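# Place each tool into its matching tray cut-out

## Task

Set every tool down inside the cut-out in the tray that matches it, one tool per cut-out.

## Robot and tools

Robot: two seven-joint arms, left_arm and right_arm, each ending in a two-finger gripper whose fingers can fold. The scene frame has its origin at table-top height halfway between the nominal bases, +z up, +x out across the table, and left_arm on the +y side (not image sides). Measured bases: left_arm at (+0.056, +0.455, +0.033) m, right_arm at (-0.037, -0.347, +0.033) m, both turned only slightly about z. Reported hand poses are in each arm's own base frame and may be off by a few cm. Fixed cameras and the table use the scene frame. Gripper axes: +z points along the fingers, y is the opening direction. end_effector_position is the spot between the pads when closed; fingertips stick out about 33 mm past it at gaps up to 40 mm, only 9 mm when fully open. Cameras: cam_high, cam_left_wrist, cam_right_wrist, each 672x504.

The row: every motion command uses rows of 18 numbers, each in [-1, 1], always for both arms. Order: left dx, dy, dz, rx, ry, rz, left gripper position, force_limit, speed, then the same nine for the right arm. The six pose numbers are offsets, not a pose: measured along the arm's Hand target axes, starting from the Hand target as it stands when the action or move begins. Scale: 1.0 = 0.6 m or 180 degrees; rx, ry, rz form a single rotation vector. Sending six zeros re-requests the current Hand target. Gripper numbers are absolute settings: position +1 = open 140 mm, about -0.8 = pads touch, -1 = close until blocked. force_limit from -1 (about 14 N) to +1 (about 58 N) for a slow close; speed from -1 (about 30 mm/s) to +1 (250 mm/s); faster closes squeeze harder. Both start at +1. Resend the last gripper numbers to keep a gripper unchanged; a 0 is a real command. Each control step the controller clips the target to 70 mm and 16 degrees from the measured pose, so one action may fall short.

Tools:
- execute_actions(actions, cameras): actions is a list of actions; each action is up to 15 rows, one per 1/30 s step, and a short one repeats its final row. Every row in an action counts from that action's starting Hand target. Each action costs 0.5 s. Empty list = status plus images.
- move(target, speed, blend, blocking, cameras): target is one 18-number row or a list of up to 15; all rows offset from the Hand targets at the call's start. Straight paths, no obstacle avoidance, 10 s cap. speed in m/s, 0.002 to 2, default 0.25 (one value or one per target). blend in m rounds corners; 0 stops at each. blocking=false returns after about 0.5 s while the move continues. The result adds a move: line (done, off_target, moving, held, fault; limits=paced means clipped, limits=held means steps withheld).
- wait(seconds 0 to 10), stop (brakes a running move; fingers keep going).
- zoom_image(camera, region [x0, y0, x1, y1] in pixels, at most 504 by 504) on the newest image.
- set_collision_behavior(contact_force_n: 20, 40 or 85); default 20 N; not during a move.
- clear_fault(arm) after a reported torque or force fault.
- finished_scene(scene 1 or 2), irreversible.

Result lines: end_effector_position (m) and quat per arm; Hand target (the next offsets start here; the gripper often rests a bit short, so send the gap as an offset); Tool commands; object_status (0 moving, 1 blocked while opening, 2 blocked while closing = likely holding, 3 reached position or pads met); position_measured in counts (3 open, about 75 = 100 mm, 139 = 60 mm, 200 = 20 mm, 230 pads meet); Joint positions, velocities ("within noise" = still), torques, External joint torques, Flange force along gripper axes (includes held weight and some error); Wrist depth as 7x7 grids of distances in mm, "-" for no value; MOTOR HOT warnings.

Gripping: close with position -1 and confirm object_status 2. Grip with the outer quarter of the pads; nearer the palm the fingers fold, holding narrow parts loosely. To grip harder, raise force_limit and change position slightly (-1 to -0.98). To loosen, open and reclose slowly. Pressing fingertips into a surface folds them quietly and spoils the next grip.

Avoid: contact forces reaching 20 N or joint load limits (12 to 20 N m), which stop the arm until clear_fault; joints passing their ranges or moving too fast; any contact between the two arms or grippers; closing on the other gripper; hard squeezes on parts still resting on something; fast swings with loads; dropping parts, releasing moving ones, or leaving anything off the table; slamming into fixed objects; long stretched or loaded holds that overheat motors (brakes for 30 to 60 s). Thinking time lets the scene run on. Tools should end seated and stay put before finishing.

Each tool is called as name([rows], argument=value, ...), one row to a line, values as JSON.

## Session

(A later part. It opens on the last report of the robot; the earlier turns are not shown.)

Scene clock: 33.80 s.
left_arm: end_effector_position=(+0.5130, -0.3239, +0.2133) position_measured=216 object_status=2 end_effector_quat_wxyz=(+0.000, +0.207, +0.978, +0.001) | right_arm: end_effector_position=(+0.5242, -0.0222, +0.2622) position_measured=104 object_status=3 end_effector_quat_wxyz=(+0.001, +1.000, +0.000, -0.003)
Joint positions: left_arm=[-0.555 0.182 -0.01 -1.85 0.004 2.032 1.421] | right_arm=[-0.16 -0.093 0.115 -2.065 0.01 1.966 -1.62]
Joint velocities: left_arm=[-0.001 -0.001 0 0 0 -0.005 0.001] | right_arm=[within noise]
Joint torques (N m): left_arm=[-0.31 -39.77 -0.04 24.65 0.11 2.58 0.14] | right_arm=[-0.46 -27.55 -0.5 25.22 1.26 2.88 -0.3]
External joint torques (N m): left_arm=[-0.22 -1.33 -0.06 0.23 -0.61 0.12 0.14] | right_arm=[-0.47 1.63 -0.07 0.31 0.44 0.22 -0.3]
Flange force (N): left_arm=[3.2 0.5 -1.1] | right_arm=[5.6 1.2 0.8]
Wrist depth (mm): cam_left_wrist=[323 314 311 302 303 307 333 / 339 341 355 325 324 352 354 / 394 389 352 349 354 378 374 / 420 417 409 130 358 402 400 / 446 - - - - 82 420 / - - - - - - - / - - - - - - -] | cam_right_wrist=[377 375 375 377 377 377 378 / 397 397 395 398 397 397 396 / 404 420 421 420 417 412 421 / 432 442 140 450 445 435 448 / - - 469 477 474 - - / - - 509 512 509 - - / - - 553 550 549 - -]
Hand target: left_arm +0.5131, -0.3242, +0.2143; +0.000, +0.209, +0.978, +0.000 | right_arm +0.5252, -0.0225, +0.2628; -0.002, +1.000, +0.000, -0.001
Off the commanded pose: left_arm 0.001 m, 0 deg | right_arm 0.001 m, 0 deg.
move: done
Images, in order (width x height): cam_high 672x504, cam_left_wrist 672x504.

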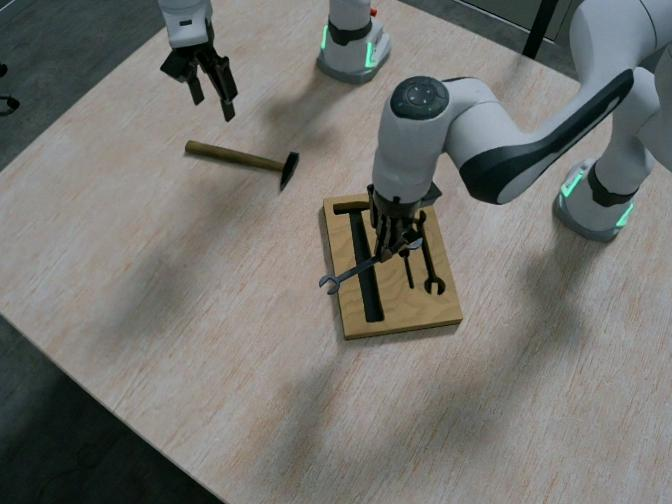

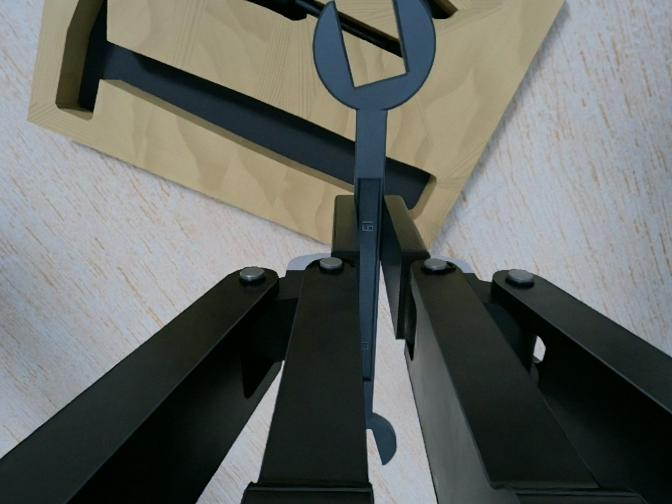

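move(target=[0.142,-0.253,-0.288,0.491,-0.110,-0.110,-1,0,-1,0,0,0,0,0,0,0.2,1,1], cameras=["all"])

Scene clock: 39.03 s.
left_arm: end_effector_position=(+0.3736, -0.4274, +0.3858) position_measured=216 object_status=2 end_effector_quat_wxyz=(+0.005, -0.010, +0.709, -0.705) | right_arm: end_effector_position=(+0.5242, -0.0222, +0.2622) position_measured=104 object_status=3 end_effector_quat_wxyz=(+0.001, +1.000, +0.000, -0.003)
Joint positions: left_arm=[-0.577 -0.284 0.218 -2.617 -1.803 1.892 2.38] | right_arm=[-0.16 -0.093 0.115 -2.065 0.01 1.966 -1.62]
Joint velocities: left_arm=[0.002 0.001 0 0 -0.001 0 0.005] | right_arm=[within noise]
Joint torques (N m): left_arm=[-0.45 -20.12 -0.82 21.23 -2.28 -2.61 0.11] | right_arm=[-0.48 -27.62 -0.52 25.21 1.26 2.89 -0.29]
External joint torques (N m): left_arm=[-0.42 -0.92 0.25 -0.35 -0.93 -0.71 0.21] | right_arm=[-0.44 1.44 -0.04 0.39 0.44 0.25 -0.29]
Flange force (N): left_arm=[3.5 0.3 0.0] | right_arm=[5.3 1.1 0.6]
Wrist depth (mm): cam_left_wrist=[353 351 - 2522 148 876 631 / - 365 511 151 2392 951 624 / - 401 476 475 536 955 617 / - 2443 - 119 103 886 620 / - - - - - 83 592 / - - - - - - - / - - - - - - -] | cam_right_wrist=[377 376 377 376 376 377 375 / 397 395 399 395 396 397 399 / 400 419 421 422 411 414 419 / 431 441 139 452 445 437 446 / - - 472 475 480 - - / - - 510 512 514 - - / - - 547 548 549 - -]
Hand target: left_arm +0.3734, -0.4278, +0.3873; +0.007, -0.007, +0.707, -0.707 | right_arm +0.5252, -0.0225, +0.2628; -0.002, +1.000, +0.000, -0.001
Off the commanded pose: left_arm 0.002 m, 1 deg | right_arm 0.001 m, 0 deg.
move: done

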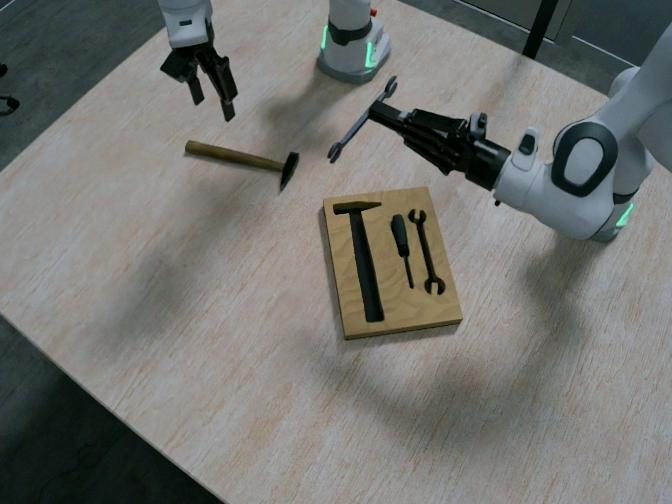

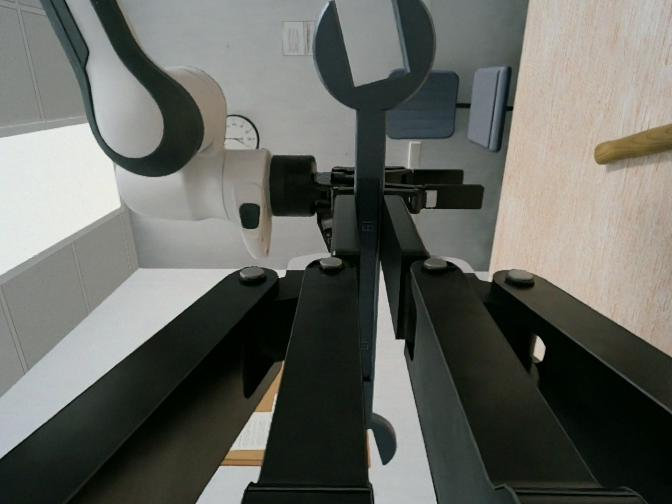

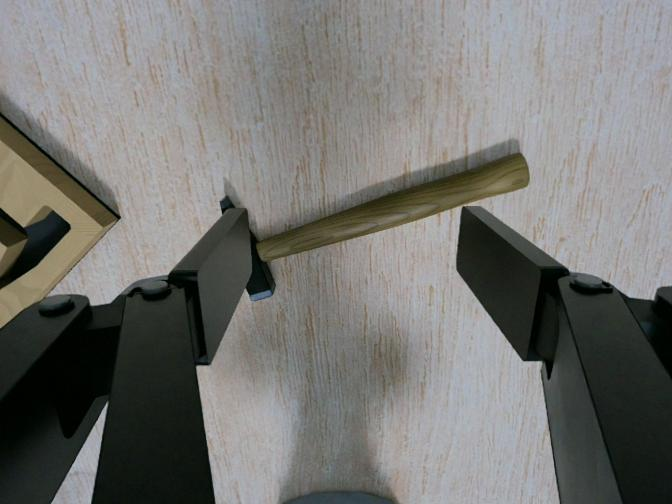

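move(target=[0,0,0,0,0,0,-1,0,-1,-0.008,-0.318,-0.207,0.5,0.009,0.009,0.0,1,1], cameras=["all"])

Scene clock: 43.63 s.
left_arm: end_effector_position=(+0.3736, -0.4274, +0.3859) position_measured=216 object_status=2 end_effector_quat_wxyz=(+0.005, -0.009, +0.709, -0.705) | right_arm: end_effector_position=(+0.5206, +0.1673, +0.3865) position_measured=129 object_status=3 end_effector_quat_wxyz=(+0.706, -0.708, +0.016, -0.010)
Joint positions: left_arm=[-0.577 -0.284 0.218 -2.617 -1.803 1.892 2.382] | right_arm=[-0.24 0.133 -0.087 -2.151 1.384 1.349 -2.299]
Joint velocities: left_arm=[within noise] | right_arm=[0 0 0.002 0 0 0 -0.005]
Joint torques (N m): left_arm=[-0.45 -20.06 -0.77 21.2 -2.27 -2.6 0.06] | right_arm=[-0.16 -31.55 0.45 22.64 2.83 -2.02 -0.42]
External joint torques (N m): left_arm=[-0.46 -0.77 0.25 -0.37 -0.93 -0.71 0.17] | right_arm=[-0.12 2.89 0.41 0.74 0.4 -0.3 -0.32]
Flange force (N): left_arm=[3.1 0.5 0.2] | right_arm=[9.9 4.7 -2.8]
Wrist depth (mm): cam_left_wrist=[2667 502 - 2522 145 889 627 / 2297 - 565 151 2607 963 622 / - - 597 381 2469 869 627 / 2796 - - 131 108 889 622 / - - - - - 83 598 / - - - - - - - / - - - - - - -] | cam_right_wrist=[2181 2720 - 2854 2223 893 608 / 2384 - - 270 2460 903 612 / 2046 - 3557 535 2384 921 613 / - - 158 370 156 856 627 / - 91 709 674 835 - 90 / - - 838 795 778 - - / - - 2598 2267 2541 - -]
Hand target: left_arm +0.3734, -0.4278, +0.3873; +0.007, -0.007, +0.707, -0.707 | right_arm +0.5205, +0.1680, +0.3876; +0.708, -0.706, +0.013, -0.012
Off the commanded pose: left_arm 0.001 m, 0 deg | right_arm 0.001 m, 1 deg.
move: done

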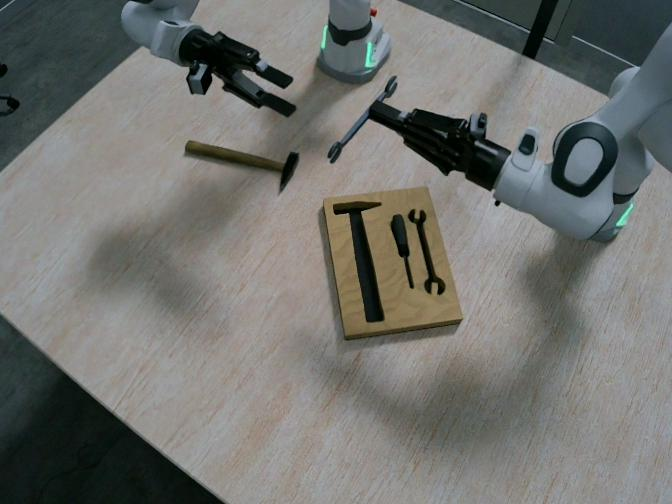

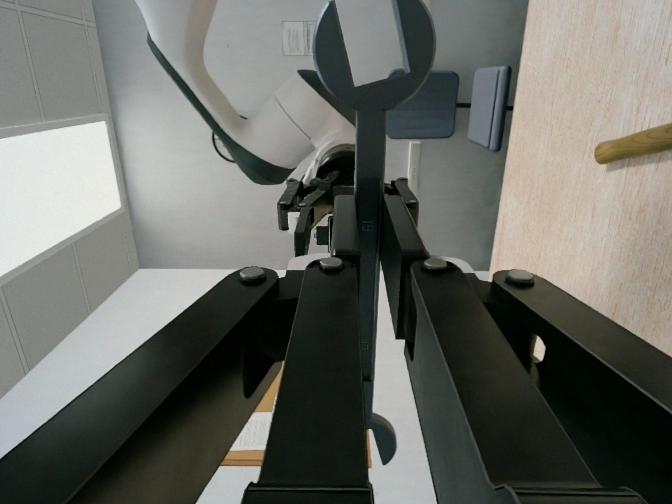

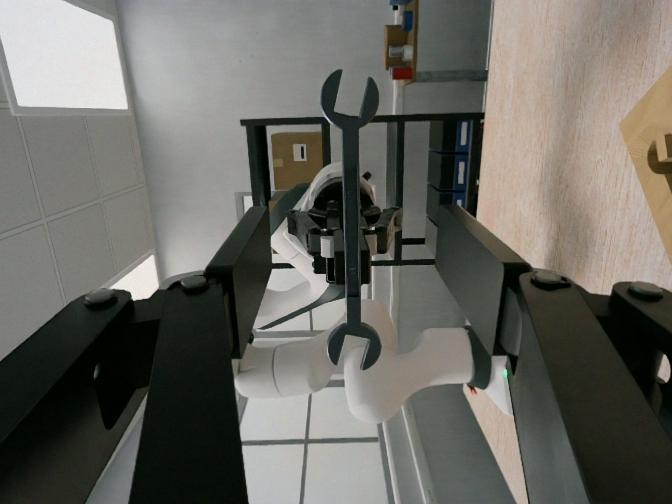

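move([
  [0,0,0,0,0,0,-1,0,-1,0,0.001,0.13,0,0,0,-0.3,1,1],
  [0,0,0,0,0,0,-1,0,-1,0,0.001,0.192,0,0,0,-0.3,0,-1],
], speed=[0.15,0.06], cameras=["all"])

Scene clock: 46.87 s.
left_arm: end_effector_position=(+0.3736, -0.4274, +0.3859) position_measured=216 object_status=2 end_effector_quat_wxyz=(+0.005, -0.009, +0.709, -0.705) | right_arm: end_effector_position=(+0.5233, +0.2827, +0.3869) position_measured=167 object_status=3 end_effector_quat_wxyz=(+0.708, -0.706, +0.012, -0.009)
Joint positions: left_arm=[-0.577 -0.284 0.218 -2.617 -1.803 1.892 2.382] | right_arm=[-0.1 0.085 0.025 -2.219 1.542 1.537 -2.3]
Joint torques (N m): left_arm=[-0.45 -20.07 -0.71 21.27 -2.28 -2.61 0.12] | right_arm=[0.22 -31.57 0.71 22.78 2.39 -1.62 -0.27]
External joint torques (N m): left_arm=[-0.35 -0.83 0.43 -0.35 -0.92 -0.69 0.22] | right_arm=[0.26 1.54 0.44 0.4 0.4 0.13 -0.17]
Flange force (N): left_arm=[3.0 0.6 -0.2] | right_arm=[5.4 2.7 1.3]
Wrist depth (mm): cam_left_wrist=[- 438 - 148 152 872 629 / - 462 452 451 2698 951 625 / - - 486 385 2901 882 632 / 2091 - - 131 118 889 629 / - - - - - 82 595 / - - - - - - - / - - - - - - -] | cam_right_wrist=[- - - - 2064 907 613 / - 2486 - 165 2434 900 622 / - 2854 2486 378 2064 921 618 / - - - 261 144 869 620 / - - - 215 - 85 90 / - - - 723 - - - / - - - 218 - - -]
Hand target: left_arm +0.3734, -0.4278, +0.3873; +0.007, -0.007, +0.707, -0.707 | right_arm +0.5246, +0.2831, +0.3874; +0.708, -0.706, +0.013, -0.012
Off the commanded pose: left_arm 0.001 m, 0 deg | right_arm 0.001 m, 0 deg.
move: done

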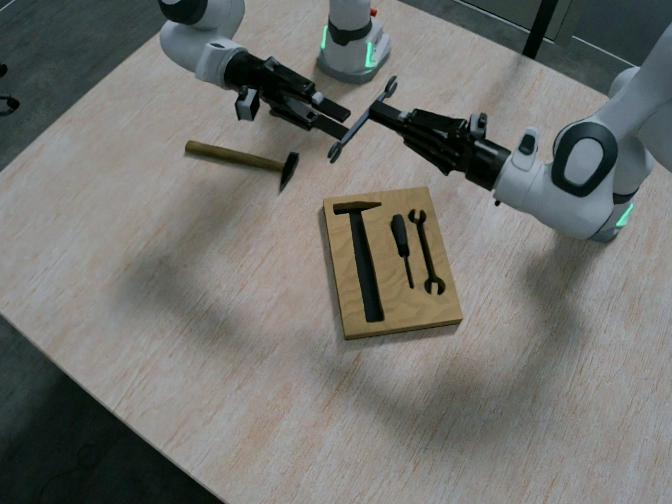

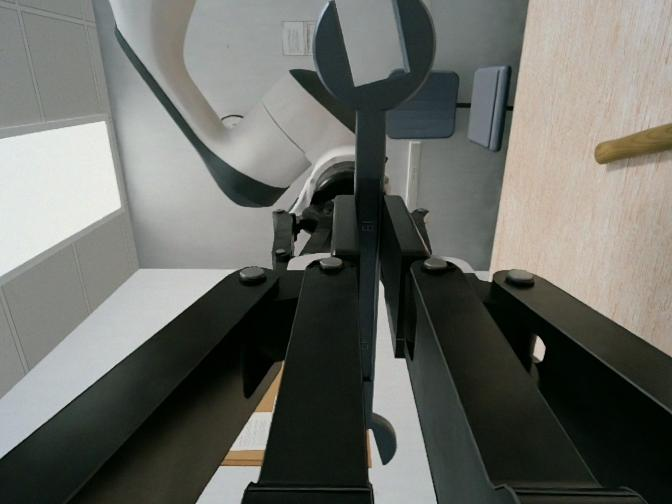

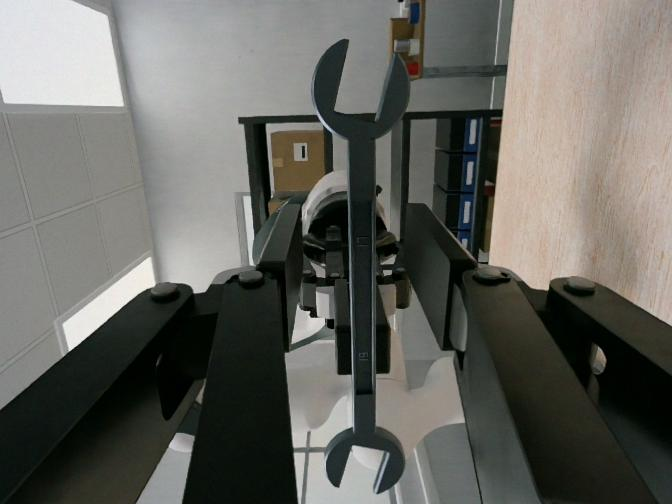

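move([
  [0,0,0,0,0,0,-1,0,-1,0,0.0035,0.0145,0,0,0,-0.3,0,-1],
  [0,0,0,0,0,0,-1,0,-1,0,0.0035,0.0145,0,0,0,-1,0,-1],
], speed=0.05, cameras=["all"])

Scene clock: 49.43 s.
left_arm: end_effector_position=(+0.3738, -0.4275, +0.3871) position_measured=216 object_status=2 end_effector_quat_wxyz=(+0.006, -0.009, +0.708, -0.706) | right_arm: end_effector_position=(+0.5239, +0.2910, +0.3842) position_measured=216 object_status=0 end_effector_quat_wxyz=(+0.707, -0.707, +0.013, -0.011)
Joint positions: left_arm=[-0.577 -0.284 0.218 -2.617 -1.806 1.889 2.383] | right_arm=[-0.088 0.087 0.032 -2.223 1.554 1.555 -2.307]
Joint velocities: left_arm=[within noise] | right_arm=[0 0 0.001 0.002 0 0 -0.004]
Joint torques (N m): left_arm=[-0.92 -19.54 -1.16 20.7 -1.59 -2.24 0.15] | right_arm=[0.27 -31.63 0.84 23.85 2.64 -2.05 -0.02]
External joint torques (N m): left_arm=[-0.93 -0.21 -0.13 -0.93 -0.23 -0.33 0.25] | right_arm=[0.25 1.61 0.49 1.38 0.69 -0.28 0.09]
Flange force (N): left_arm=[3.5 1.2 0.2] | right_arm=[9.0 2.0 1.1]
Wrist depth (mm): cam_left_wrist=[- 434 - 2469 147 866 629 / - 2796 472 154 2578 959 636 / - - 475 378 2149 896 629 / 2550 - - 131 109 889 629 / - - - - - 83 601 / - - - - - - - / - - - - - - -] | cam_right_wrist=[1663 - - - 1943 889 610 / 2028 3124 - 156 2460 835 607 / 2181 3400 2359 168 2202 900 613 / 1821 - - 169 2223 856 622 / - - 86 86 - 85 593 / - - - - - - - / - - - - - - -]
Hand target: left_arm +0.3734, -0.4278, +0.3873; +0.007, -0.007, +0.707, -0.707 | right_arm +0.5249, +0.2918, +0.3853; +0.708, -0.706, +0.013, -0.012
Off the commanded pose: left_arm 0.001 m, 0 deg | right_arm 0.002 m, 0 deg.
move: done

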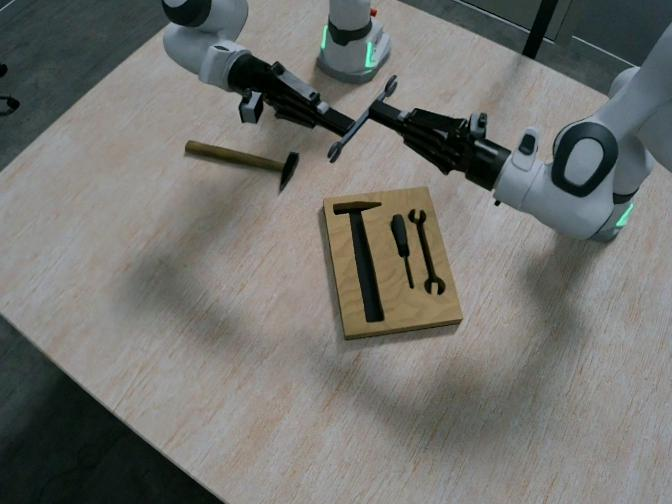

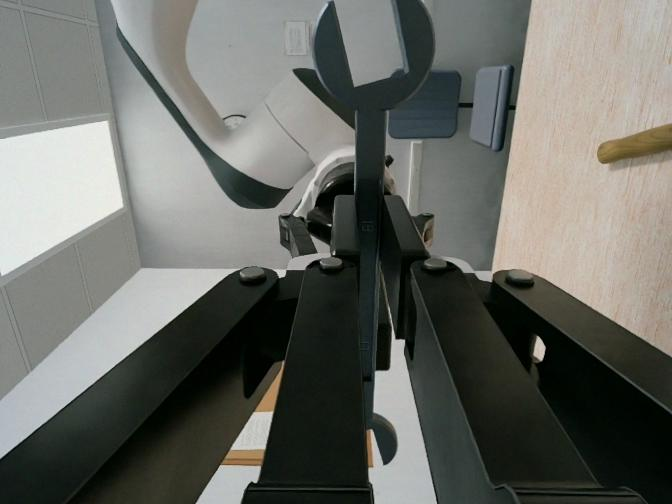

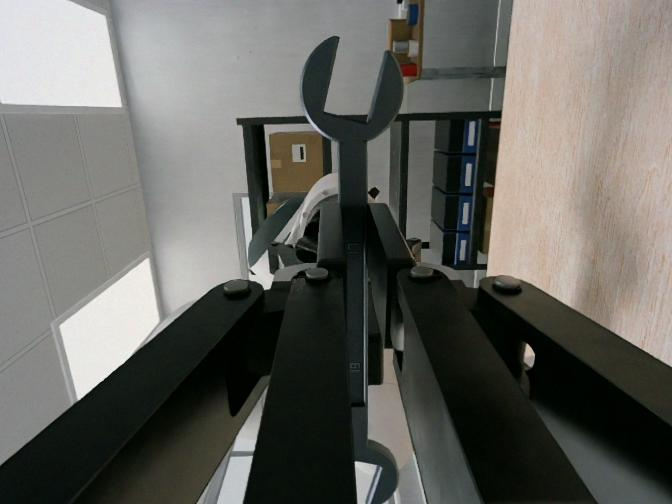

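move([
  [0,0,0,0,0,0,-0.3,0,0,0,0,0,0,0,0,-1,0,-1],
  [0,0,-0.3,0,0,0,-0.3,0,0,0,0,0,0,0,0,-1,0,-1],
], cameras=["all"])

Scene clock: 51.70 s.
left_arm: end_effector_position=(+0.3707, -0.2478, +0.3873) position_measured=167 object_status=3 end_effector_quat_wxyz=(+0.011, -0.006, +0.707, -0.707) | right_arm: end_effector_position=(+0.5239, +0.2910, +0.3841) position_measured=216 object_status=2 end_effector_quat_wxyz=(+0.707, -0.707, +0.012, -0.011)
Joint positions: left_arm=[-0.343 -0.385 0.531 -2.679 -1.342 1.608 2.333] | right_arm=[-0.088 0.087 0.032 -2.223 1.554 1.556 -2.307]
Joint velocities: left_arm=[0.001 0 -0.001 -0.001 -0.001 -0.005 -0.004] | right_arm=[within noise]
Joint torques (N m): left_arm=[-0.46 -13.85 -3.57 19.81 -1.52 -2.02 -0.32] | right_arm=[0.21 -31.63 0.73 23.78 2.38 -2.06 -0.08]
External joint torques (N m): left_arm=[-0.47 -0.44 0.05 -0.31 0.32 -0.23 -0.22] | right_arm=[0.15 1.7 0.35 1.28 0.43 -0.28 0.02]
Flange force (N): left_arm=[2.2 -1.3 -0.4] | right_arm=[8.8 2.3 0.5]
Wrist depth (mm): cam_left_wrist=[2072 2730 641 3570 3570 899 650 / - 2901 634 606 2698 967 667 / 2275 3014 2830 461 4297 963 632 / 1983 - 99 357 126 844 637 / - - - 2417 - 89 94 / - - - 1950 - - - / - - - - - - -] | cam_right_wrist=[- - - 2569 2820 896 612 / 2202 - - 156 2245 896 610 / 2064 - 2541 167 2064 900 620 / - - - 169 2245 856 618 / - - 86 86 - 85 593 / - - - - - - - / - - - - - - -]
Hand target: left_arm +0.3698, -0.2478, +0.3873; +0.007, -0.007, +0.707, -0.707 | right_arm +0.5249, +0.2918, +0.3853; +0.708, -0.706, +0.013, -0.012
Off the commanded pose: left_arm 0.001 m, 0 deg | right_arm 0.002 m, 0 deg.
move: done

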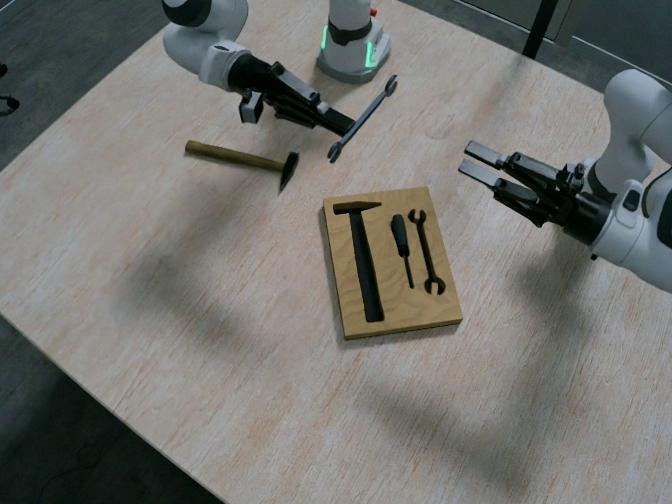

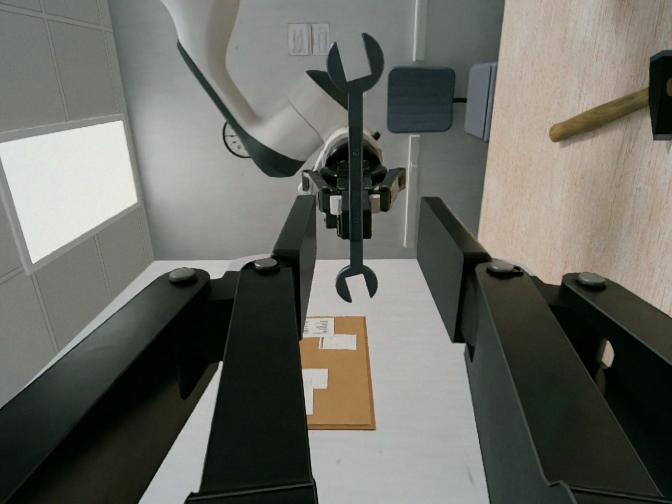

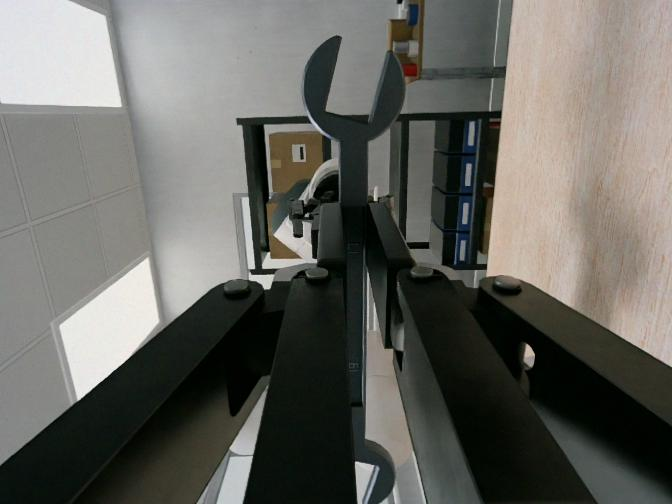

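move([
  [0.033,-0.133,-0.583,-0.5,0,0,-0.3,0,0,-0.085,-0.05,0.047,-0.435,0.294,0.2926,-1,0,-1],
  [0.033,-0.133,-0.583,-0.5,0,0,-0.3,0,0,-0.1735,0.108,0.28,-0.222,0.570,0.568,-1,0,-1],
], blend=0.03, cameras=["all"])

Scene clock: 60.17 s.
left_arm: end_effector_position=(+0.3428, +0.1004, +0.4661) position_measured=167 object_status=3 end_effector_quat_wxyz=(-0.002, -0.009, +1.000, -0.002) | right_arm: end_effector_position=(+0.4272, +0.4630, +0.3203) position_measured=216 object_status=2 end_effector_quat_wxyz=(+0.000, -0.350, +0.937, -0.002)
Joint positions: left_arm=[0.152 -0.557 0.088 -1.972 0.044 1.412 1.787] | right_arm=[-1.284 -0.907 1.477 -1.457 0.911 1.427 1.174]
Joint velocities: left_arm=[within noise] | right_arm=[0 -0.002 0 0 0 0 0.005]
Joint torques (N m): left_arm=[-0.47 -11.27 -2.01 21.99 1.14 2.91 -0.04] | right_arm=[-0.6 33 -25.79 14.78 0.96 2.53 0.23]
External joint torques (N m): left_arm=[-0.51 -0.42 -0.05 -0.85 0.31 0.46 -0.04] | right_arm=[-0.56 -0.23 -1.5 1.24 0.19 0.06 0.23]
Flange force (N): left_arm=[2.5 -0.8 4.6] | right_arm=[-4.7 0.5 -4.1]
Wrist depth (mm): cam_left_wrist=[558 566 567 562 559 555 556 / 576 597 600 598 598 583 597 / 611 617 639 637 620 625 645 / 661 655 103 667 126 657 1557 / - - - 730 - 89 - / - - - 789 - - - / - - - 863 - - -] | cam_right_wrist=[420 397 396 391 426 427 429 / 442 420 414 157 452 454 455 / 471 447 446 427 473 477 478 / 497 495 475 169 495 508 512 / 522 - 86 86 - 85 541 / - - - - - - - / - - - - - - -]
Hand target: left_arm +0.3432, +0.1015, +0.4670; +0.000, -0.010, +1.000, +0.000 | right_arm +0.4267, +0.4636, +0.3212; +0.000, -0.347, +0.938, +0.000
Off the commanded pose: left_arm 0.001 m, 0 deg | right_arm 0.001 m, 0 deg.
move: done

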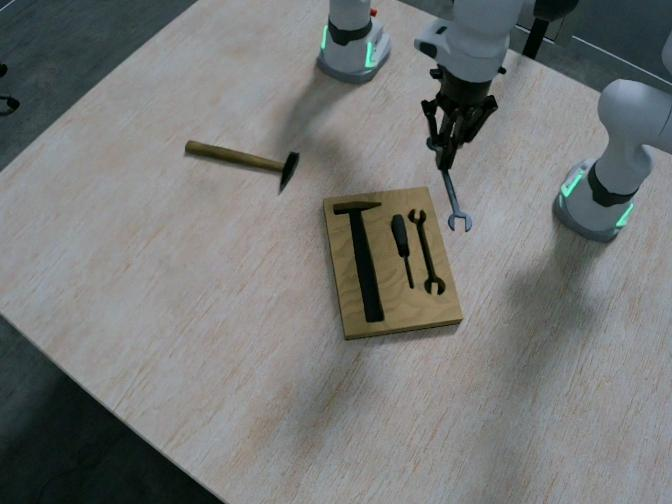

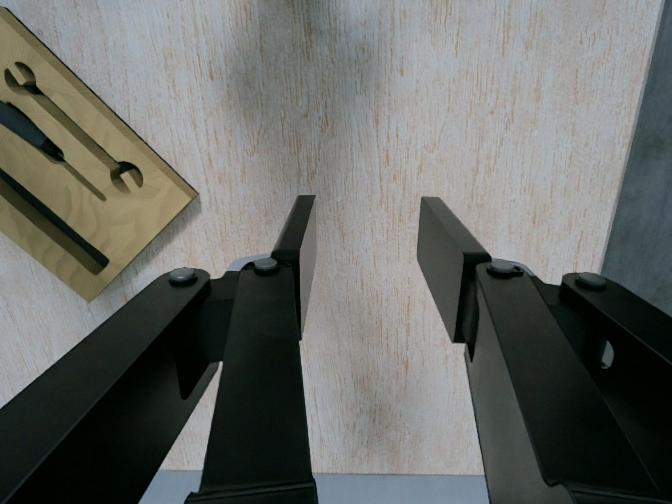

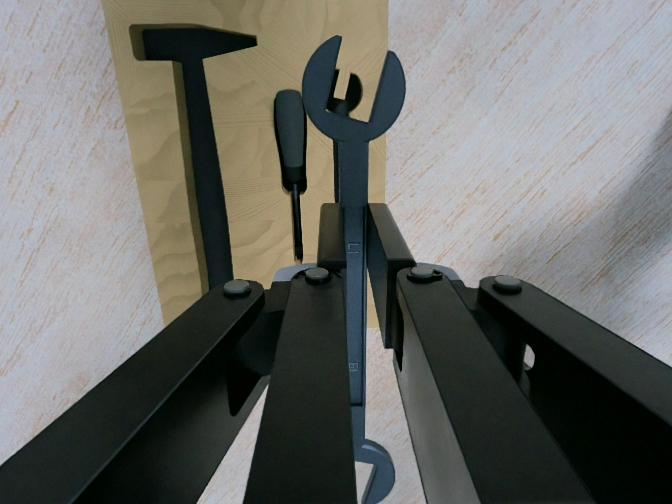

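move(target=[0,0,0,0,0,0,-0.3,0,0,0.002,0.007,0.367,0,0,0,-1,0,-1], cameras=["cam_right_wrist"])

zoom_image(camera="cam_right_wrist", region=[250, 0, 450, 280])

Scene clock: 62.73 s.
left_arm: end_effector_position=(+0.3428, +0.1004, +0.4661) position_measured=167 object_status=3 end_effector_quat_wxyz=(-0.002, -0.009, +1.000, -0.002) | right_arm: end_effector_position=(+0.4211, +0.4639, +0.1003) position_measured=216 object_status=2 end_effector_quat_wxyz=(-0.004, -0.344, +0.939, -0.002)
Joint positions: left_arm=[0.152 -0.557 0.088 -1.972 0.044 1.412 1.787] | right_arm=[-1.214 -1.118 1.686 -1.798 1.141 1.765 1.07]
Joint velocities: left_arm=[within noise] | right_arm=[-0.001 0.001 0 0 0 0.002 -0.005]
Joint torques (N m): left_arm=[-0.46 -11.28 -2.01 21.97 1.16 2.91 -0.04] | right_arm=[-0.57 33.58 -30.55 11.5 1.23 2.91 -0.37]
External joint torques (N m): left_arm=[-0.46 -0.44 -0.01 -0.82 0.33 0.47 -0.04] | right_arm=[-0.6 -0.46 -1.39 0.5 0.48 0.45 -0.37]
Flange force (N): left_arm=[2.5 -0.7 4.5] | right_arm=[-1.9 -1.2 -0.3]
Wrist depth (mm): cam_left_wrist=[566 570 567 560 560 554 555 / 577 598 601 590 590 590 600 / 611 624 643 636 631 625 1441 / 659 652 103 671 126 665 1557 / - - - 721 - 89 94 / - - - 784 - - - / - - - 853 - - -] | cam_right_wrist=[225 203 202 201 207 235 237 / 233 212 210 158 242 249 249 / 239 225 228 222 232 264 264 / 244 241 240 169 241 279 281 / 254 - 86 85 - 85 296 / - - - - - - - / - - - - - - -]
Hand target: left_arm +0.3432, +0.1015, +0.4670; +0.000, -0.010, +1.000, +0.000 | right_arm +0.4229, +0.4660, +0.1010; +0.000, -0.347, +0.938, +0.000
Off the commanded pose: left_arm 0.001 m, 0 deg | right_arm 0.003 m, 1 deg.
move: done
Images, in order (width x height): cam_right_wrist 672x504.

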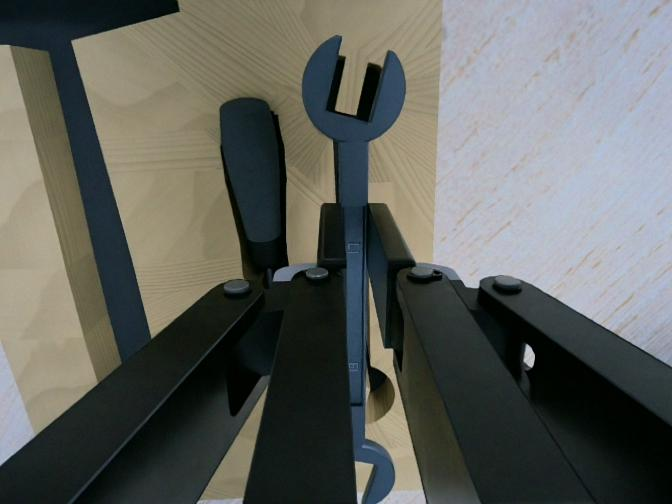

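Scaled by 1.800 from the camera's 672x504 image, which has a finer 960x720 frame.

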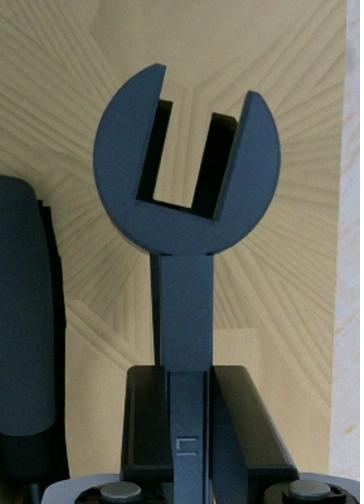

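move(target=[0,0,0,0,0,0,-0.3,0,0,-0.005,0.0025,0.058,0,0,-0.0167,-1,0,-1], speed=0.1, cameras=["cam_right_wrist"])

zoom_image(camera="cam_right_wrist", region=[250, 0, 450, 280])

zoom_image(camera="cam_right_wrist", region=[320, 300, 460, 504])

Scene clock: 64.83 s.
left_arm: end_effector_position=(+0.3428, +0.1004, +0.4661) position_measured=167 object_status=3 end_effector_quat_wxyz=(-0.002, -0.009, +1.000, -0.002) | right_arm: end_effector_position=(+0.4224, +0.4675, +0.0657) position_measured=216 object_status=2 end_effector_quat_wxyz=(-0.004, -0.369, +0.930, -0.002)
Joint positions: left_arm=[0.152 -0.557 0.088 -1.972 0.044 1.412 1.787] | right_arm=[-1.235 -1.144 1.748 -1.8 1.177 1.817 1.012]
Joint velocities: left_arm=[within noise] | right_arm=[0.001 0.001 -0.001 0 0.001 0.001 -0.006]
Joint torques (N m): left_arm=[-0.44 -11.28 -2 21.92 1.15 2.9 -0.04] | right_arm=[-0.57 34.62 -30.69 10.78 1.23 2.95 -0.32]
External joint torques (N m): left_arm=[-0.43 -0.38 0.01 -0.96 0.32 0.45 -0.04] | right_arm=[-0.58 -0.46 -1.44 0.3 0.49 0.48 -0.32]
Flange force (N): left_arm=[2.7 -0.7 4.9] | right_arm=[-1.1 -1.3 -0.2]
Wrist depth (mm): cam_left_wrist=[567 567 566 560 558 559 550 / 567 601 603 598 593 587 592 / 604 617 641 634 634 624 1441 / 663 655 103 669 125 659 1507 / - - - 730 - 88 - / - - - 779 - - - / - - - 835 - - -] | cam_right_wrist=[170 171 171 170 173 204 205 / 181 180 175 177 184 216 217 / 217 190 193 190 194 229 230 / 231 203 205 170 202 242 245 / 242 - 86 86 - 85 257 / - - - - - - - / - - - - - - -]
Hand target: left_arm +0.3432, +0.1015, +0.4670; +0.000, -0.010, +1.000, +0.000 | right_arm +0.4242, +0.4691, +0.0662; +0.000, -0.371, +0.929, +0.000
Off the commanded pose: left_arm 0.001 m, 0 deg | right_arm 0.002 m, 1 deg.
move: done
Images, in order (width x height): cam_right_wrist 672x504.

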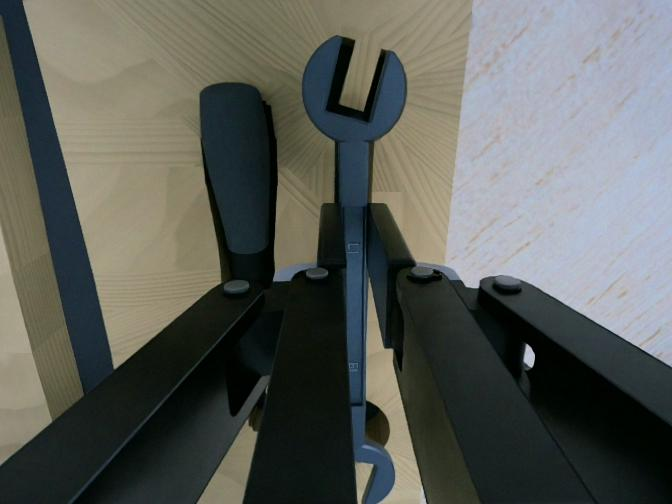

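Scaled by 1.800 from the camera's 672x504 image, which has a finer 960x720 frame.

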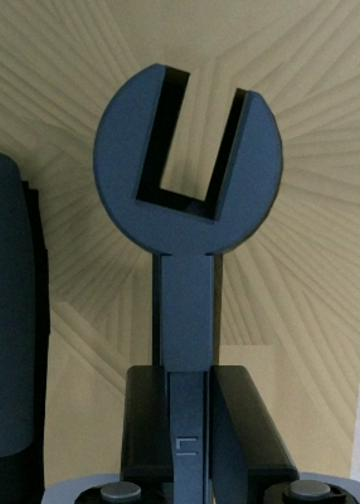

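Scaled by 2.471 from the camera's 672x504 image, which has a finer 960x720 frame.

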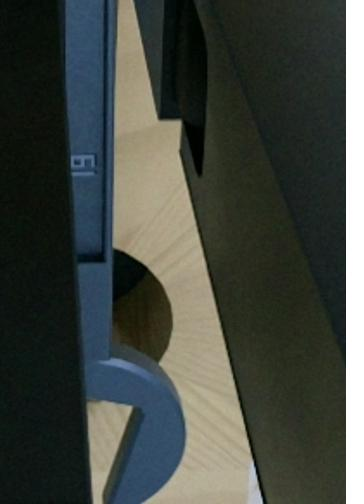

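move(target=[0,0,0,0,0,0,-0.3,0,0,0.002,0.002,0.03,0,0,0.0045,-1,0,-1], speed=0.08, cameras=["cam_right_wrist"])

zoom_image(camera="cam_right_wrist", region=[250, 0, 450, 280])

zoom_image(camera="cam_right_wrist", region=[320, 300, 460, 504])

Scene clock: 66.13 s.
left_arm: end_effector_position=(+0.3428, +0.1004, +0.4661) position_measured=167 object_status=3 end_effector_quat_wxyz=(-0.002, -0.009, +1.000, -0.002) | right_arm: end_effector_position=(+0.4200, +0.4683, +0.0480) position_measured=216 object_status=2 end_effector_quat_wxyz=(-0.004, -0.366, +0.930, -0.001)
Joint positions: left_arm=[0.152 -0.557 0.088 -1.972 0.044 1.412 1.787] | right_arm=[-1.238 -1.162 1.773 -1.808 1.202 1.84 1.01]
Joint velocities: left_arm=[within noise] | right_arm=[0 0 0 0.001 0.002 0.004 0]
Joint torques (N m): left_arm=[-0.44 -11.28 -1.99 21.93 1.15 2.9 -0.04] | right_arm=[-0.61 34.15 -31.17 10.12 1.28 2.94 0.01]
External joint torques (N m): left_arm=[-0.44 -0.33 0.02 -0.96 0.33 0.45 -0.04] | right_arm=[-0.73 -1.28 -1.83 -0.04 0.54 0.49 0]
Flange force (N): left_arm=[2.5 -0.7 4.9] | right_arm=[-0.9 -1.0 0.2]
Wrist depth (mm): cam_left_wrist=[567 572 556 567 559 555 555 / 566 595 600 589 597 589 592 / 606 614 639 632 622 629 1450 / 665 654 103 671 126 659 1507 / - - - 727 - 89 - / - - - 789 - - - / - - - 829 - - -] | cam_right_wrist=[155 155 156 155 157 189 190 / 164 164 161 158 166 200 201 / 173 174 167 172 177 212 212 / 186 184 181 170 183 224 225 / 224 191 86 86 - 85 238 / - - - - - - - / - - - - - - -]
Hand target: left_arm +0.3432, +0.1015, +0.4670; +0.000, -0.010, +1.000, +0.000 | right_arm +0.4225, +0.4691, +0.0482; +0.000, -0.365, +0.931, +0.000
Off the commanded pose: left_arm 0.001 m, 0 deg | right_arm 0.003 m, 0 deg.
move: done
Images, in order (width x height): cam_right_wrist 672x504.

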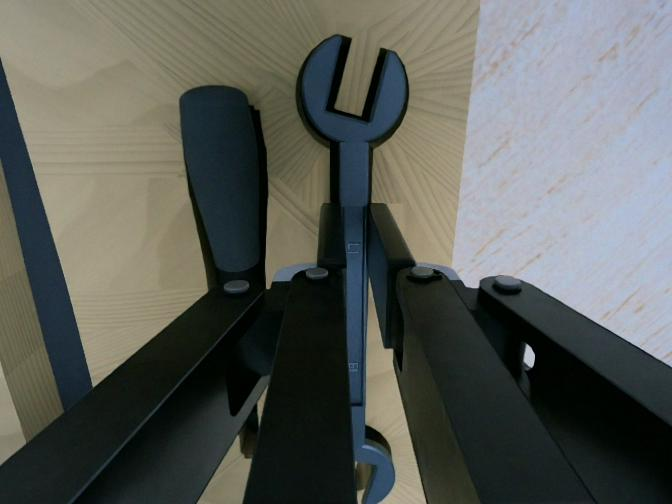

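Scaled by 1.800 from the camera's 672x504 image, which has a finer 960x720 frame.

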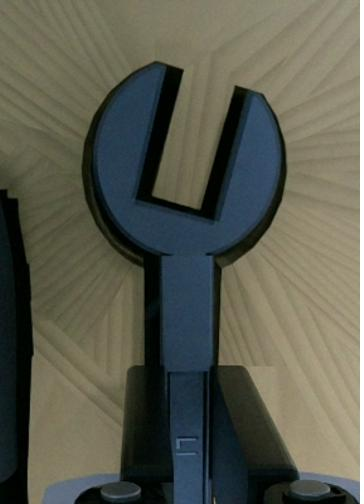

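Scaled by 2.471 from the camera's 672x504 image, which has a finer 960x720 frame.

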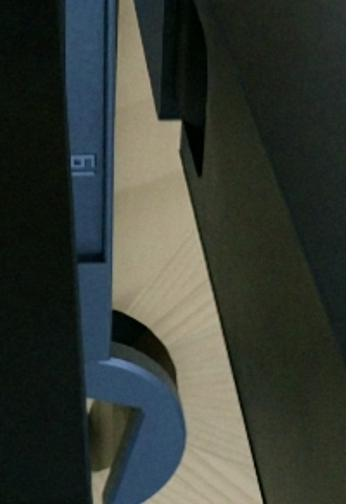

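move(target=[0,0,0,0,0,0,-0.3,0,0,0,-0.0012,0.012,0,0,0.004,-1,0,-1], speed=0.04, cameras=["cam_right_wrist"])

zoom_image(camera="cam_right_wrist", region=[250, 0, 450, 280])

zoom_image(camera="cam_right_wrist", region=[320, 300, 460, 504])

Scene clock: 67.37 s.
left_arm: end_effector_position=(+0.3428, +0.1004, +0.4661) position_measured=167 object_status=3 end_effector_quat_wxyz=(-0.002, -0.009, +1.000, -0.002) | right_arm: end_effector_position=(+0.4207, +0.4678, +0.0410) position_measured=216 object_status=2 end_effector_quat_wxyz=(-0.004, -0.363, +0.932, -0.001)
Joint positions: left_arm=[0.152 -0.557 0.088 -1.972 0.044 1.412 1.787] | right_arm=[-1.242 -1.172 1.782 -1.809 1.214 1.847 1.013]
Joint velocities: left_arm=[within noise] | right_arm=[0.001 -0.002 -0.001 0 0.005 0.001 0.002]
Joint torques (N m): left_arm=[-0.43 -11.26 -1.99 21.99 1.15 2.9 -0.04] | right_arm=[-0.55 35.25 -31.19 9.87 1.16 2.9 0.19]
External joint torques (N m): left_arm=[-0.45 -0.34 0 -0.89 0.32 0.45 -0.04] | right_arm=[-0.53 -0.37 -1.7 0.01 0.42 0.43 0.19]
Flange force (N): left_arm=[2.4 -0.7 4.6] | right_arm=[-0.3 -0.5 -0.9]
Wrist depth (mm): cam_left_wrist=[565 566 565 562 562 556 559 / 569 598 603 597 590 589 597 / 607 612 639 634 631 625 634 / 661 659 103 673 126 657 643 / - - - 730 - 89 - / - - - 787 - - - / - - - 841 - - -] | cam_right_wrist=[149 149 149 150 150 183 184 / 157 157 157 157 159 193 194 / 166 166 168 166 168 205 206 / 178 176 173 171 176 218 219 / 215 183 86 85 - 85 230 / - - - - - - - / - - - - - - -]
Hand target: left_arm +0.3432, +0.1015, +0.4670; +0.000, -0.010, +1.000, +0.000 | right_arm +0.4230, +0.4686, +0.0410; +0.000, -0.359, +0.933, +0.000
Off the commanded pose: left_arm 0.001 m, 0 deg | right_arm 0.002 m, 1 deg.
move: done
Images, in order (width x height): cam_right_wrist 672x504.

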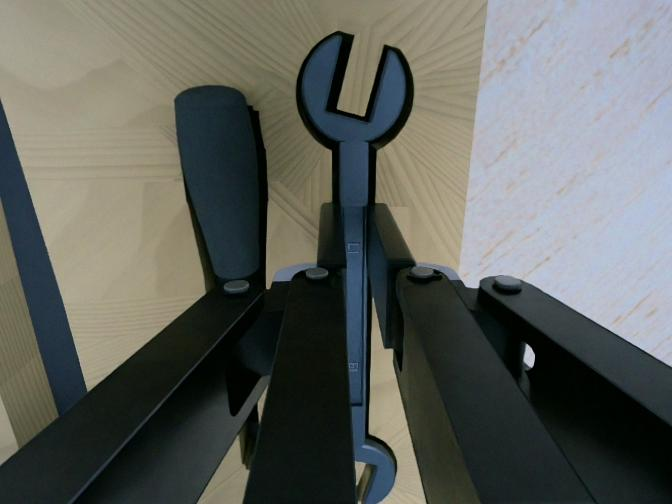

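Scaled by 1.800 from the camera's 672x504 image, which has a finer 960x720 frame.

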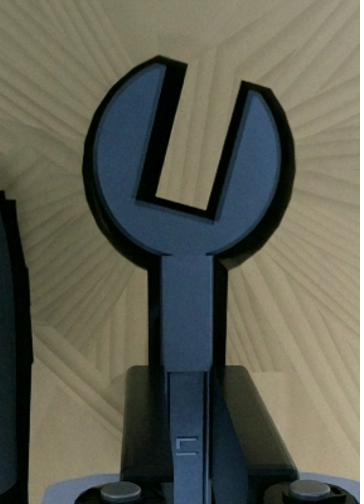

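Scaled by 2.471 from the camera's 672x504 image, which has a finer 960x720 frame.

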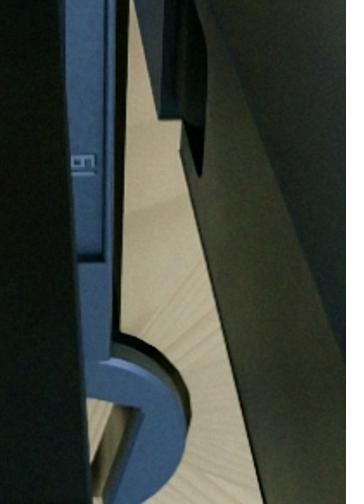

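move([
  [0,0,0,0,0,0,-0.3,0,0,0,0,0.005,0,0,0,-1,0,-1],
  [0,0,0,0,0,0,-0.3,0,0,0,0,0.005,0,0,0,-0.5,0,-1],
], speed=0.04, cameras=["cam_right_wrist"])

Scene clock: 69.03 s.
left_arm: end_effector_position=(+0.3428, +0.1004, +0.4661) position_measured=167 object_status=3 end_effector_quat_wxyz=(-0.002, -0.009, +1.000, -0.002) | right_arm: end_effector_position=(+0.4213, +0.4681, +0.0382) position_measured=192 object_status=0 end_effector_quat_wxyz=(-0.003, -0.362, +0.932, -0.001)
Joint positions: left_arm=[0.152 -0.557 0.088 -1.972 0.044 1.412 1.787] | right_arm=[-1.243 -1.177 1.785 -1.809 1.22 1.851 1.014]
Joint torques (N m): left_arm=[-0.48 -11.28 -1.96 21.97 1.15 2.9 -0.03] | right_arm=[-0.59 34.49 -30.38 9.66 1.16 2.74 0.21]
External joint torques (N m): left_arm=[-0.46 -0.4 0.07 -0.85 0.33 0.46 -0.03] | right_arm=[-0.67 -1.17 -0.86 -0.13 0.42 0.27 0.21]
Flange force (N): left_arm=[2.5 -0.6 4.6] | right_arm=[-1.6 -0.6 1.0]
Wrist depth (mm): cam_left_wrist=[565 573 567 562 558 559 552 / 573 593 597 592 597 590 590 / 611 617 636 632 631 625 624 / 654 665 104 669 126 661 661 / - - - 727 - 88 - / - - - 781 - - - / - - - 832 - - -] | cam_right_wrist=[146 147 147 147 148 180 180 / 154 154 154 174 158 190 192 / 163 164 160 167 165 202 203 / 173 173 165 194 153 212 215 / 212 - 92 207 - 90 224 / - - - 230 - - - / - - - 222 - - -]
Hand target: left_arm +0.3432, +0.1015, +0.4670; +0.000, -0.010, +1.000, +0.000 | right_arm +0.4230, +0.4686, +0.0380; +0.000, -0.359, +0.933, +0.000
Off the commanded pose: left_arm 0.001 m, 0 deg | right_arm 0.002 m, 1 deg.
move: done
Images, in order (width x height): cam_right_wrist 672x504.

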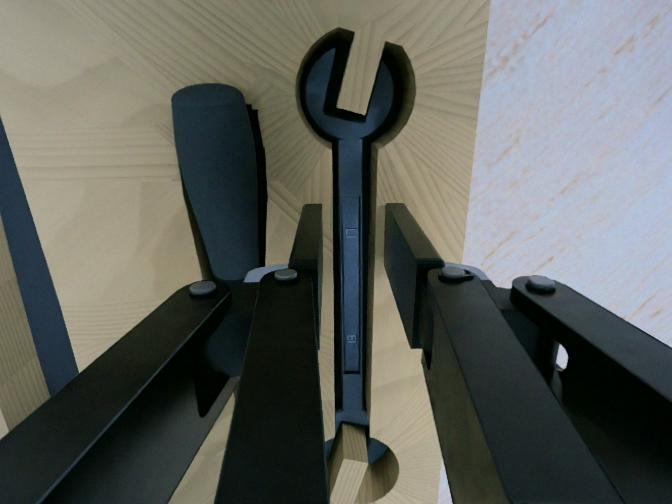

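move([
  [0,0,0,0,0,0,-0.3,0,0,0,0,-0.1,0,0,0,-0.3,0,0],
  [0,0,0,0,0,0,-0.3,0,0,0.06,-0.07,-0.36,0,0,-0.05,0,0,0],
  [0,0,0,0,0,0,-0.3,0,0,0.492,-0.597,-0.303,0,0,-0.364,0,0,0],
], blend=[0.01,0.04,0], speed=[0.1,0.25,0.3], cameras=["all"])

Scene clock: 76.10 s.
left_arm: end_effector_position=(+0.3428, +0.1004, +0.4661) position_measured=167 object_status=3 end_effector_quat_wxyz=(-0.002, -0.009, +1.000, -0.002) | right_arm: end_effector_position=(+0.4433, +0.0065, +0.2203) position_measured=129 object_status=3 end_effector_quat_wxyz=(-0.001, +0.804, -0.594, -0.002)
Joint positions: left_arm=[0.152 -0.557 0.088 -1.972 0.044 1.412 1.787] | right_arm=[-0.801 -0.431 0.753 -2.392 0.33 2.043 -0.549]
Joint velocities: left_arm=[within noise] | right_arm=[0.002 0 0 -0.001 0 0 -0.006]
Joint torques (N m): left_arm=[-0.47 -11.26 -2 21.98 1.15 2.89 -0.03] | right_arm=[0.33 -8.21 -9.03 23.76 0.39 2.88 -0.33]
External joint torques (N m): left_arm=[-0.49 -0.31 -0.01 -0.92 0.32 0.44 -0.03] | right_arm=[0.22 1.75 -0.61 0.35 -0.3 0.27 -0.33]
Flange force (N): left_arm=[2.4 -0.7 4.7] | right_arm=[3.8 -5.1 1.4]
Wrist depth (mm): cam_left_wrist=[566 560 567 569 562 552 554 / 579 592 598 598 595 587 593 / 604 619 639 634 634 624 620 / 671 655 103 678 126 652 1568 / - - - 734 - 88 - / - - - 779 - - - / - - - 838 - - -] | cam_right_wrist=[339 339 339 333 339 341 341 / 357 356 357 354 359 359 358 / 380 379 380 378 380 381 382 / 401 397 157 408 156 399 404 / - 91 424 433 432 - 90 / - - 426 458 464 - - / - - 452 465 498 - -]
Hand target: left_arm +0.3432, +0.1015, +0.4670; +0.000, -0.010, +1.000, +0.000 | right_arm +0.4438, +0.0049, +0.2198; +0.000, +0.807, -0.591, +0.000
Off the commanded pose: left_arm 0.001 m, 0 deg | right_arm 0.002 m, 1 deg.
move: done; blend cut to 0 m at target 2; limits=paced

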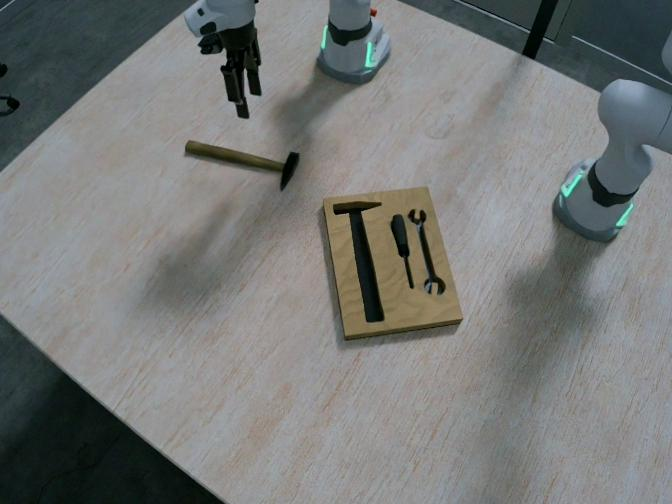

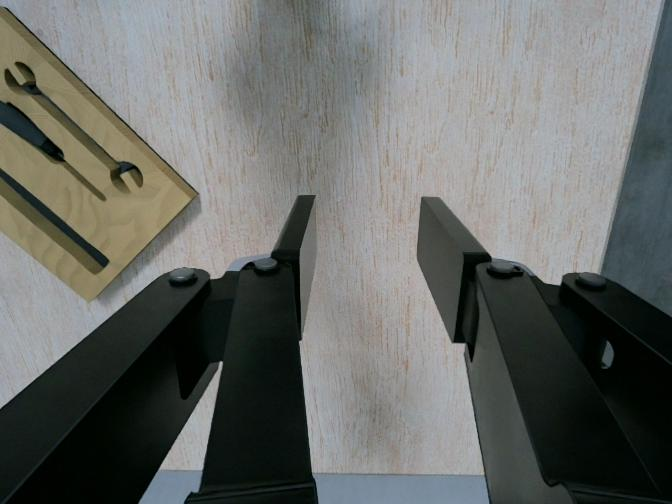

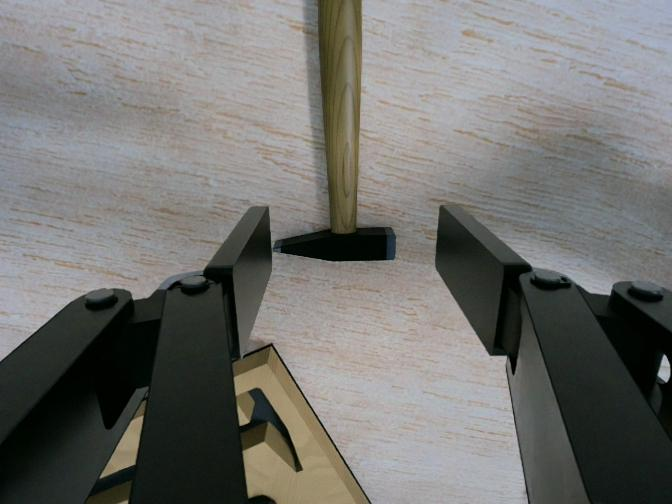

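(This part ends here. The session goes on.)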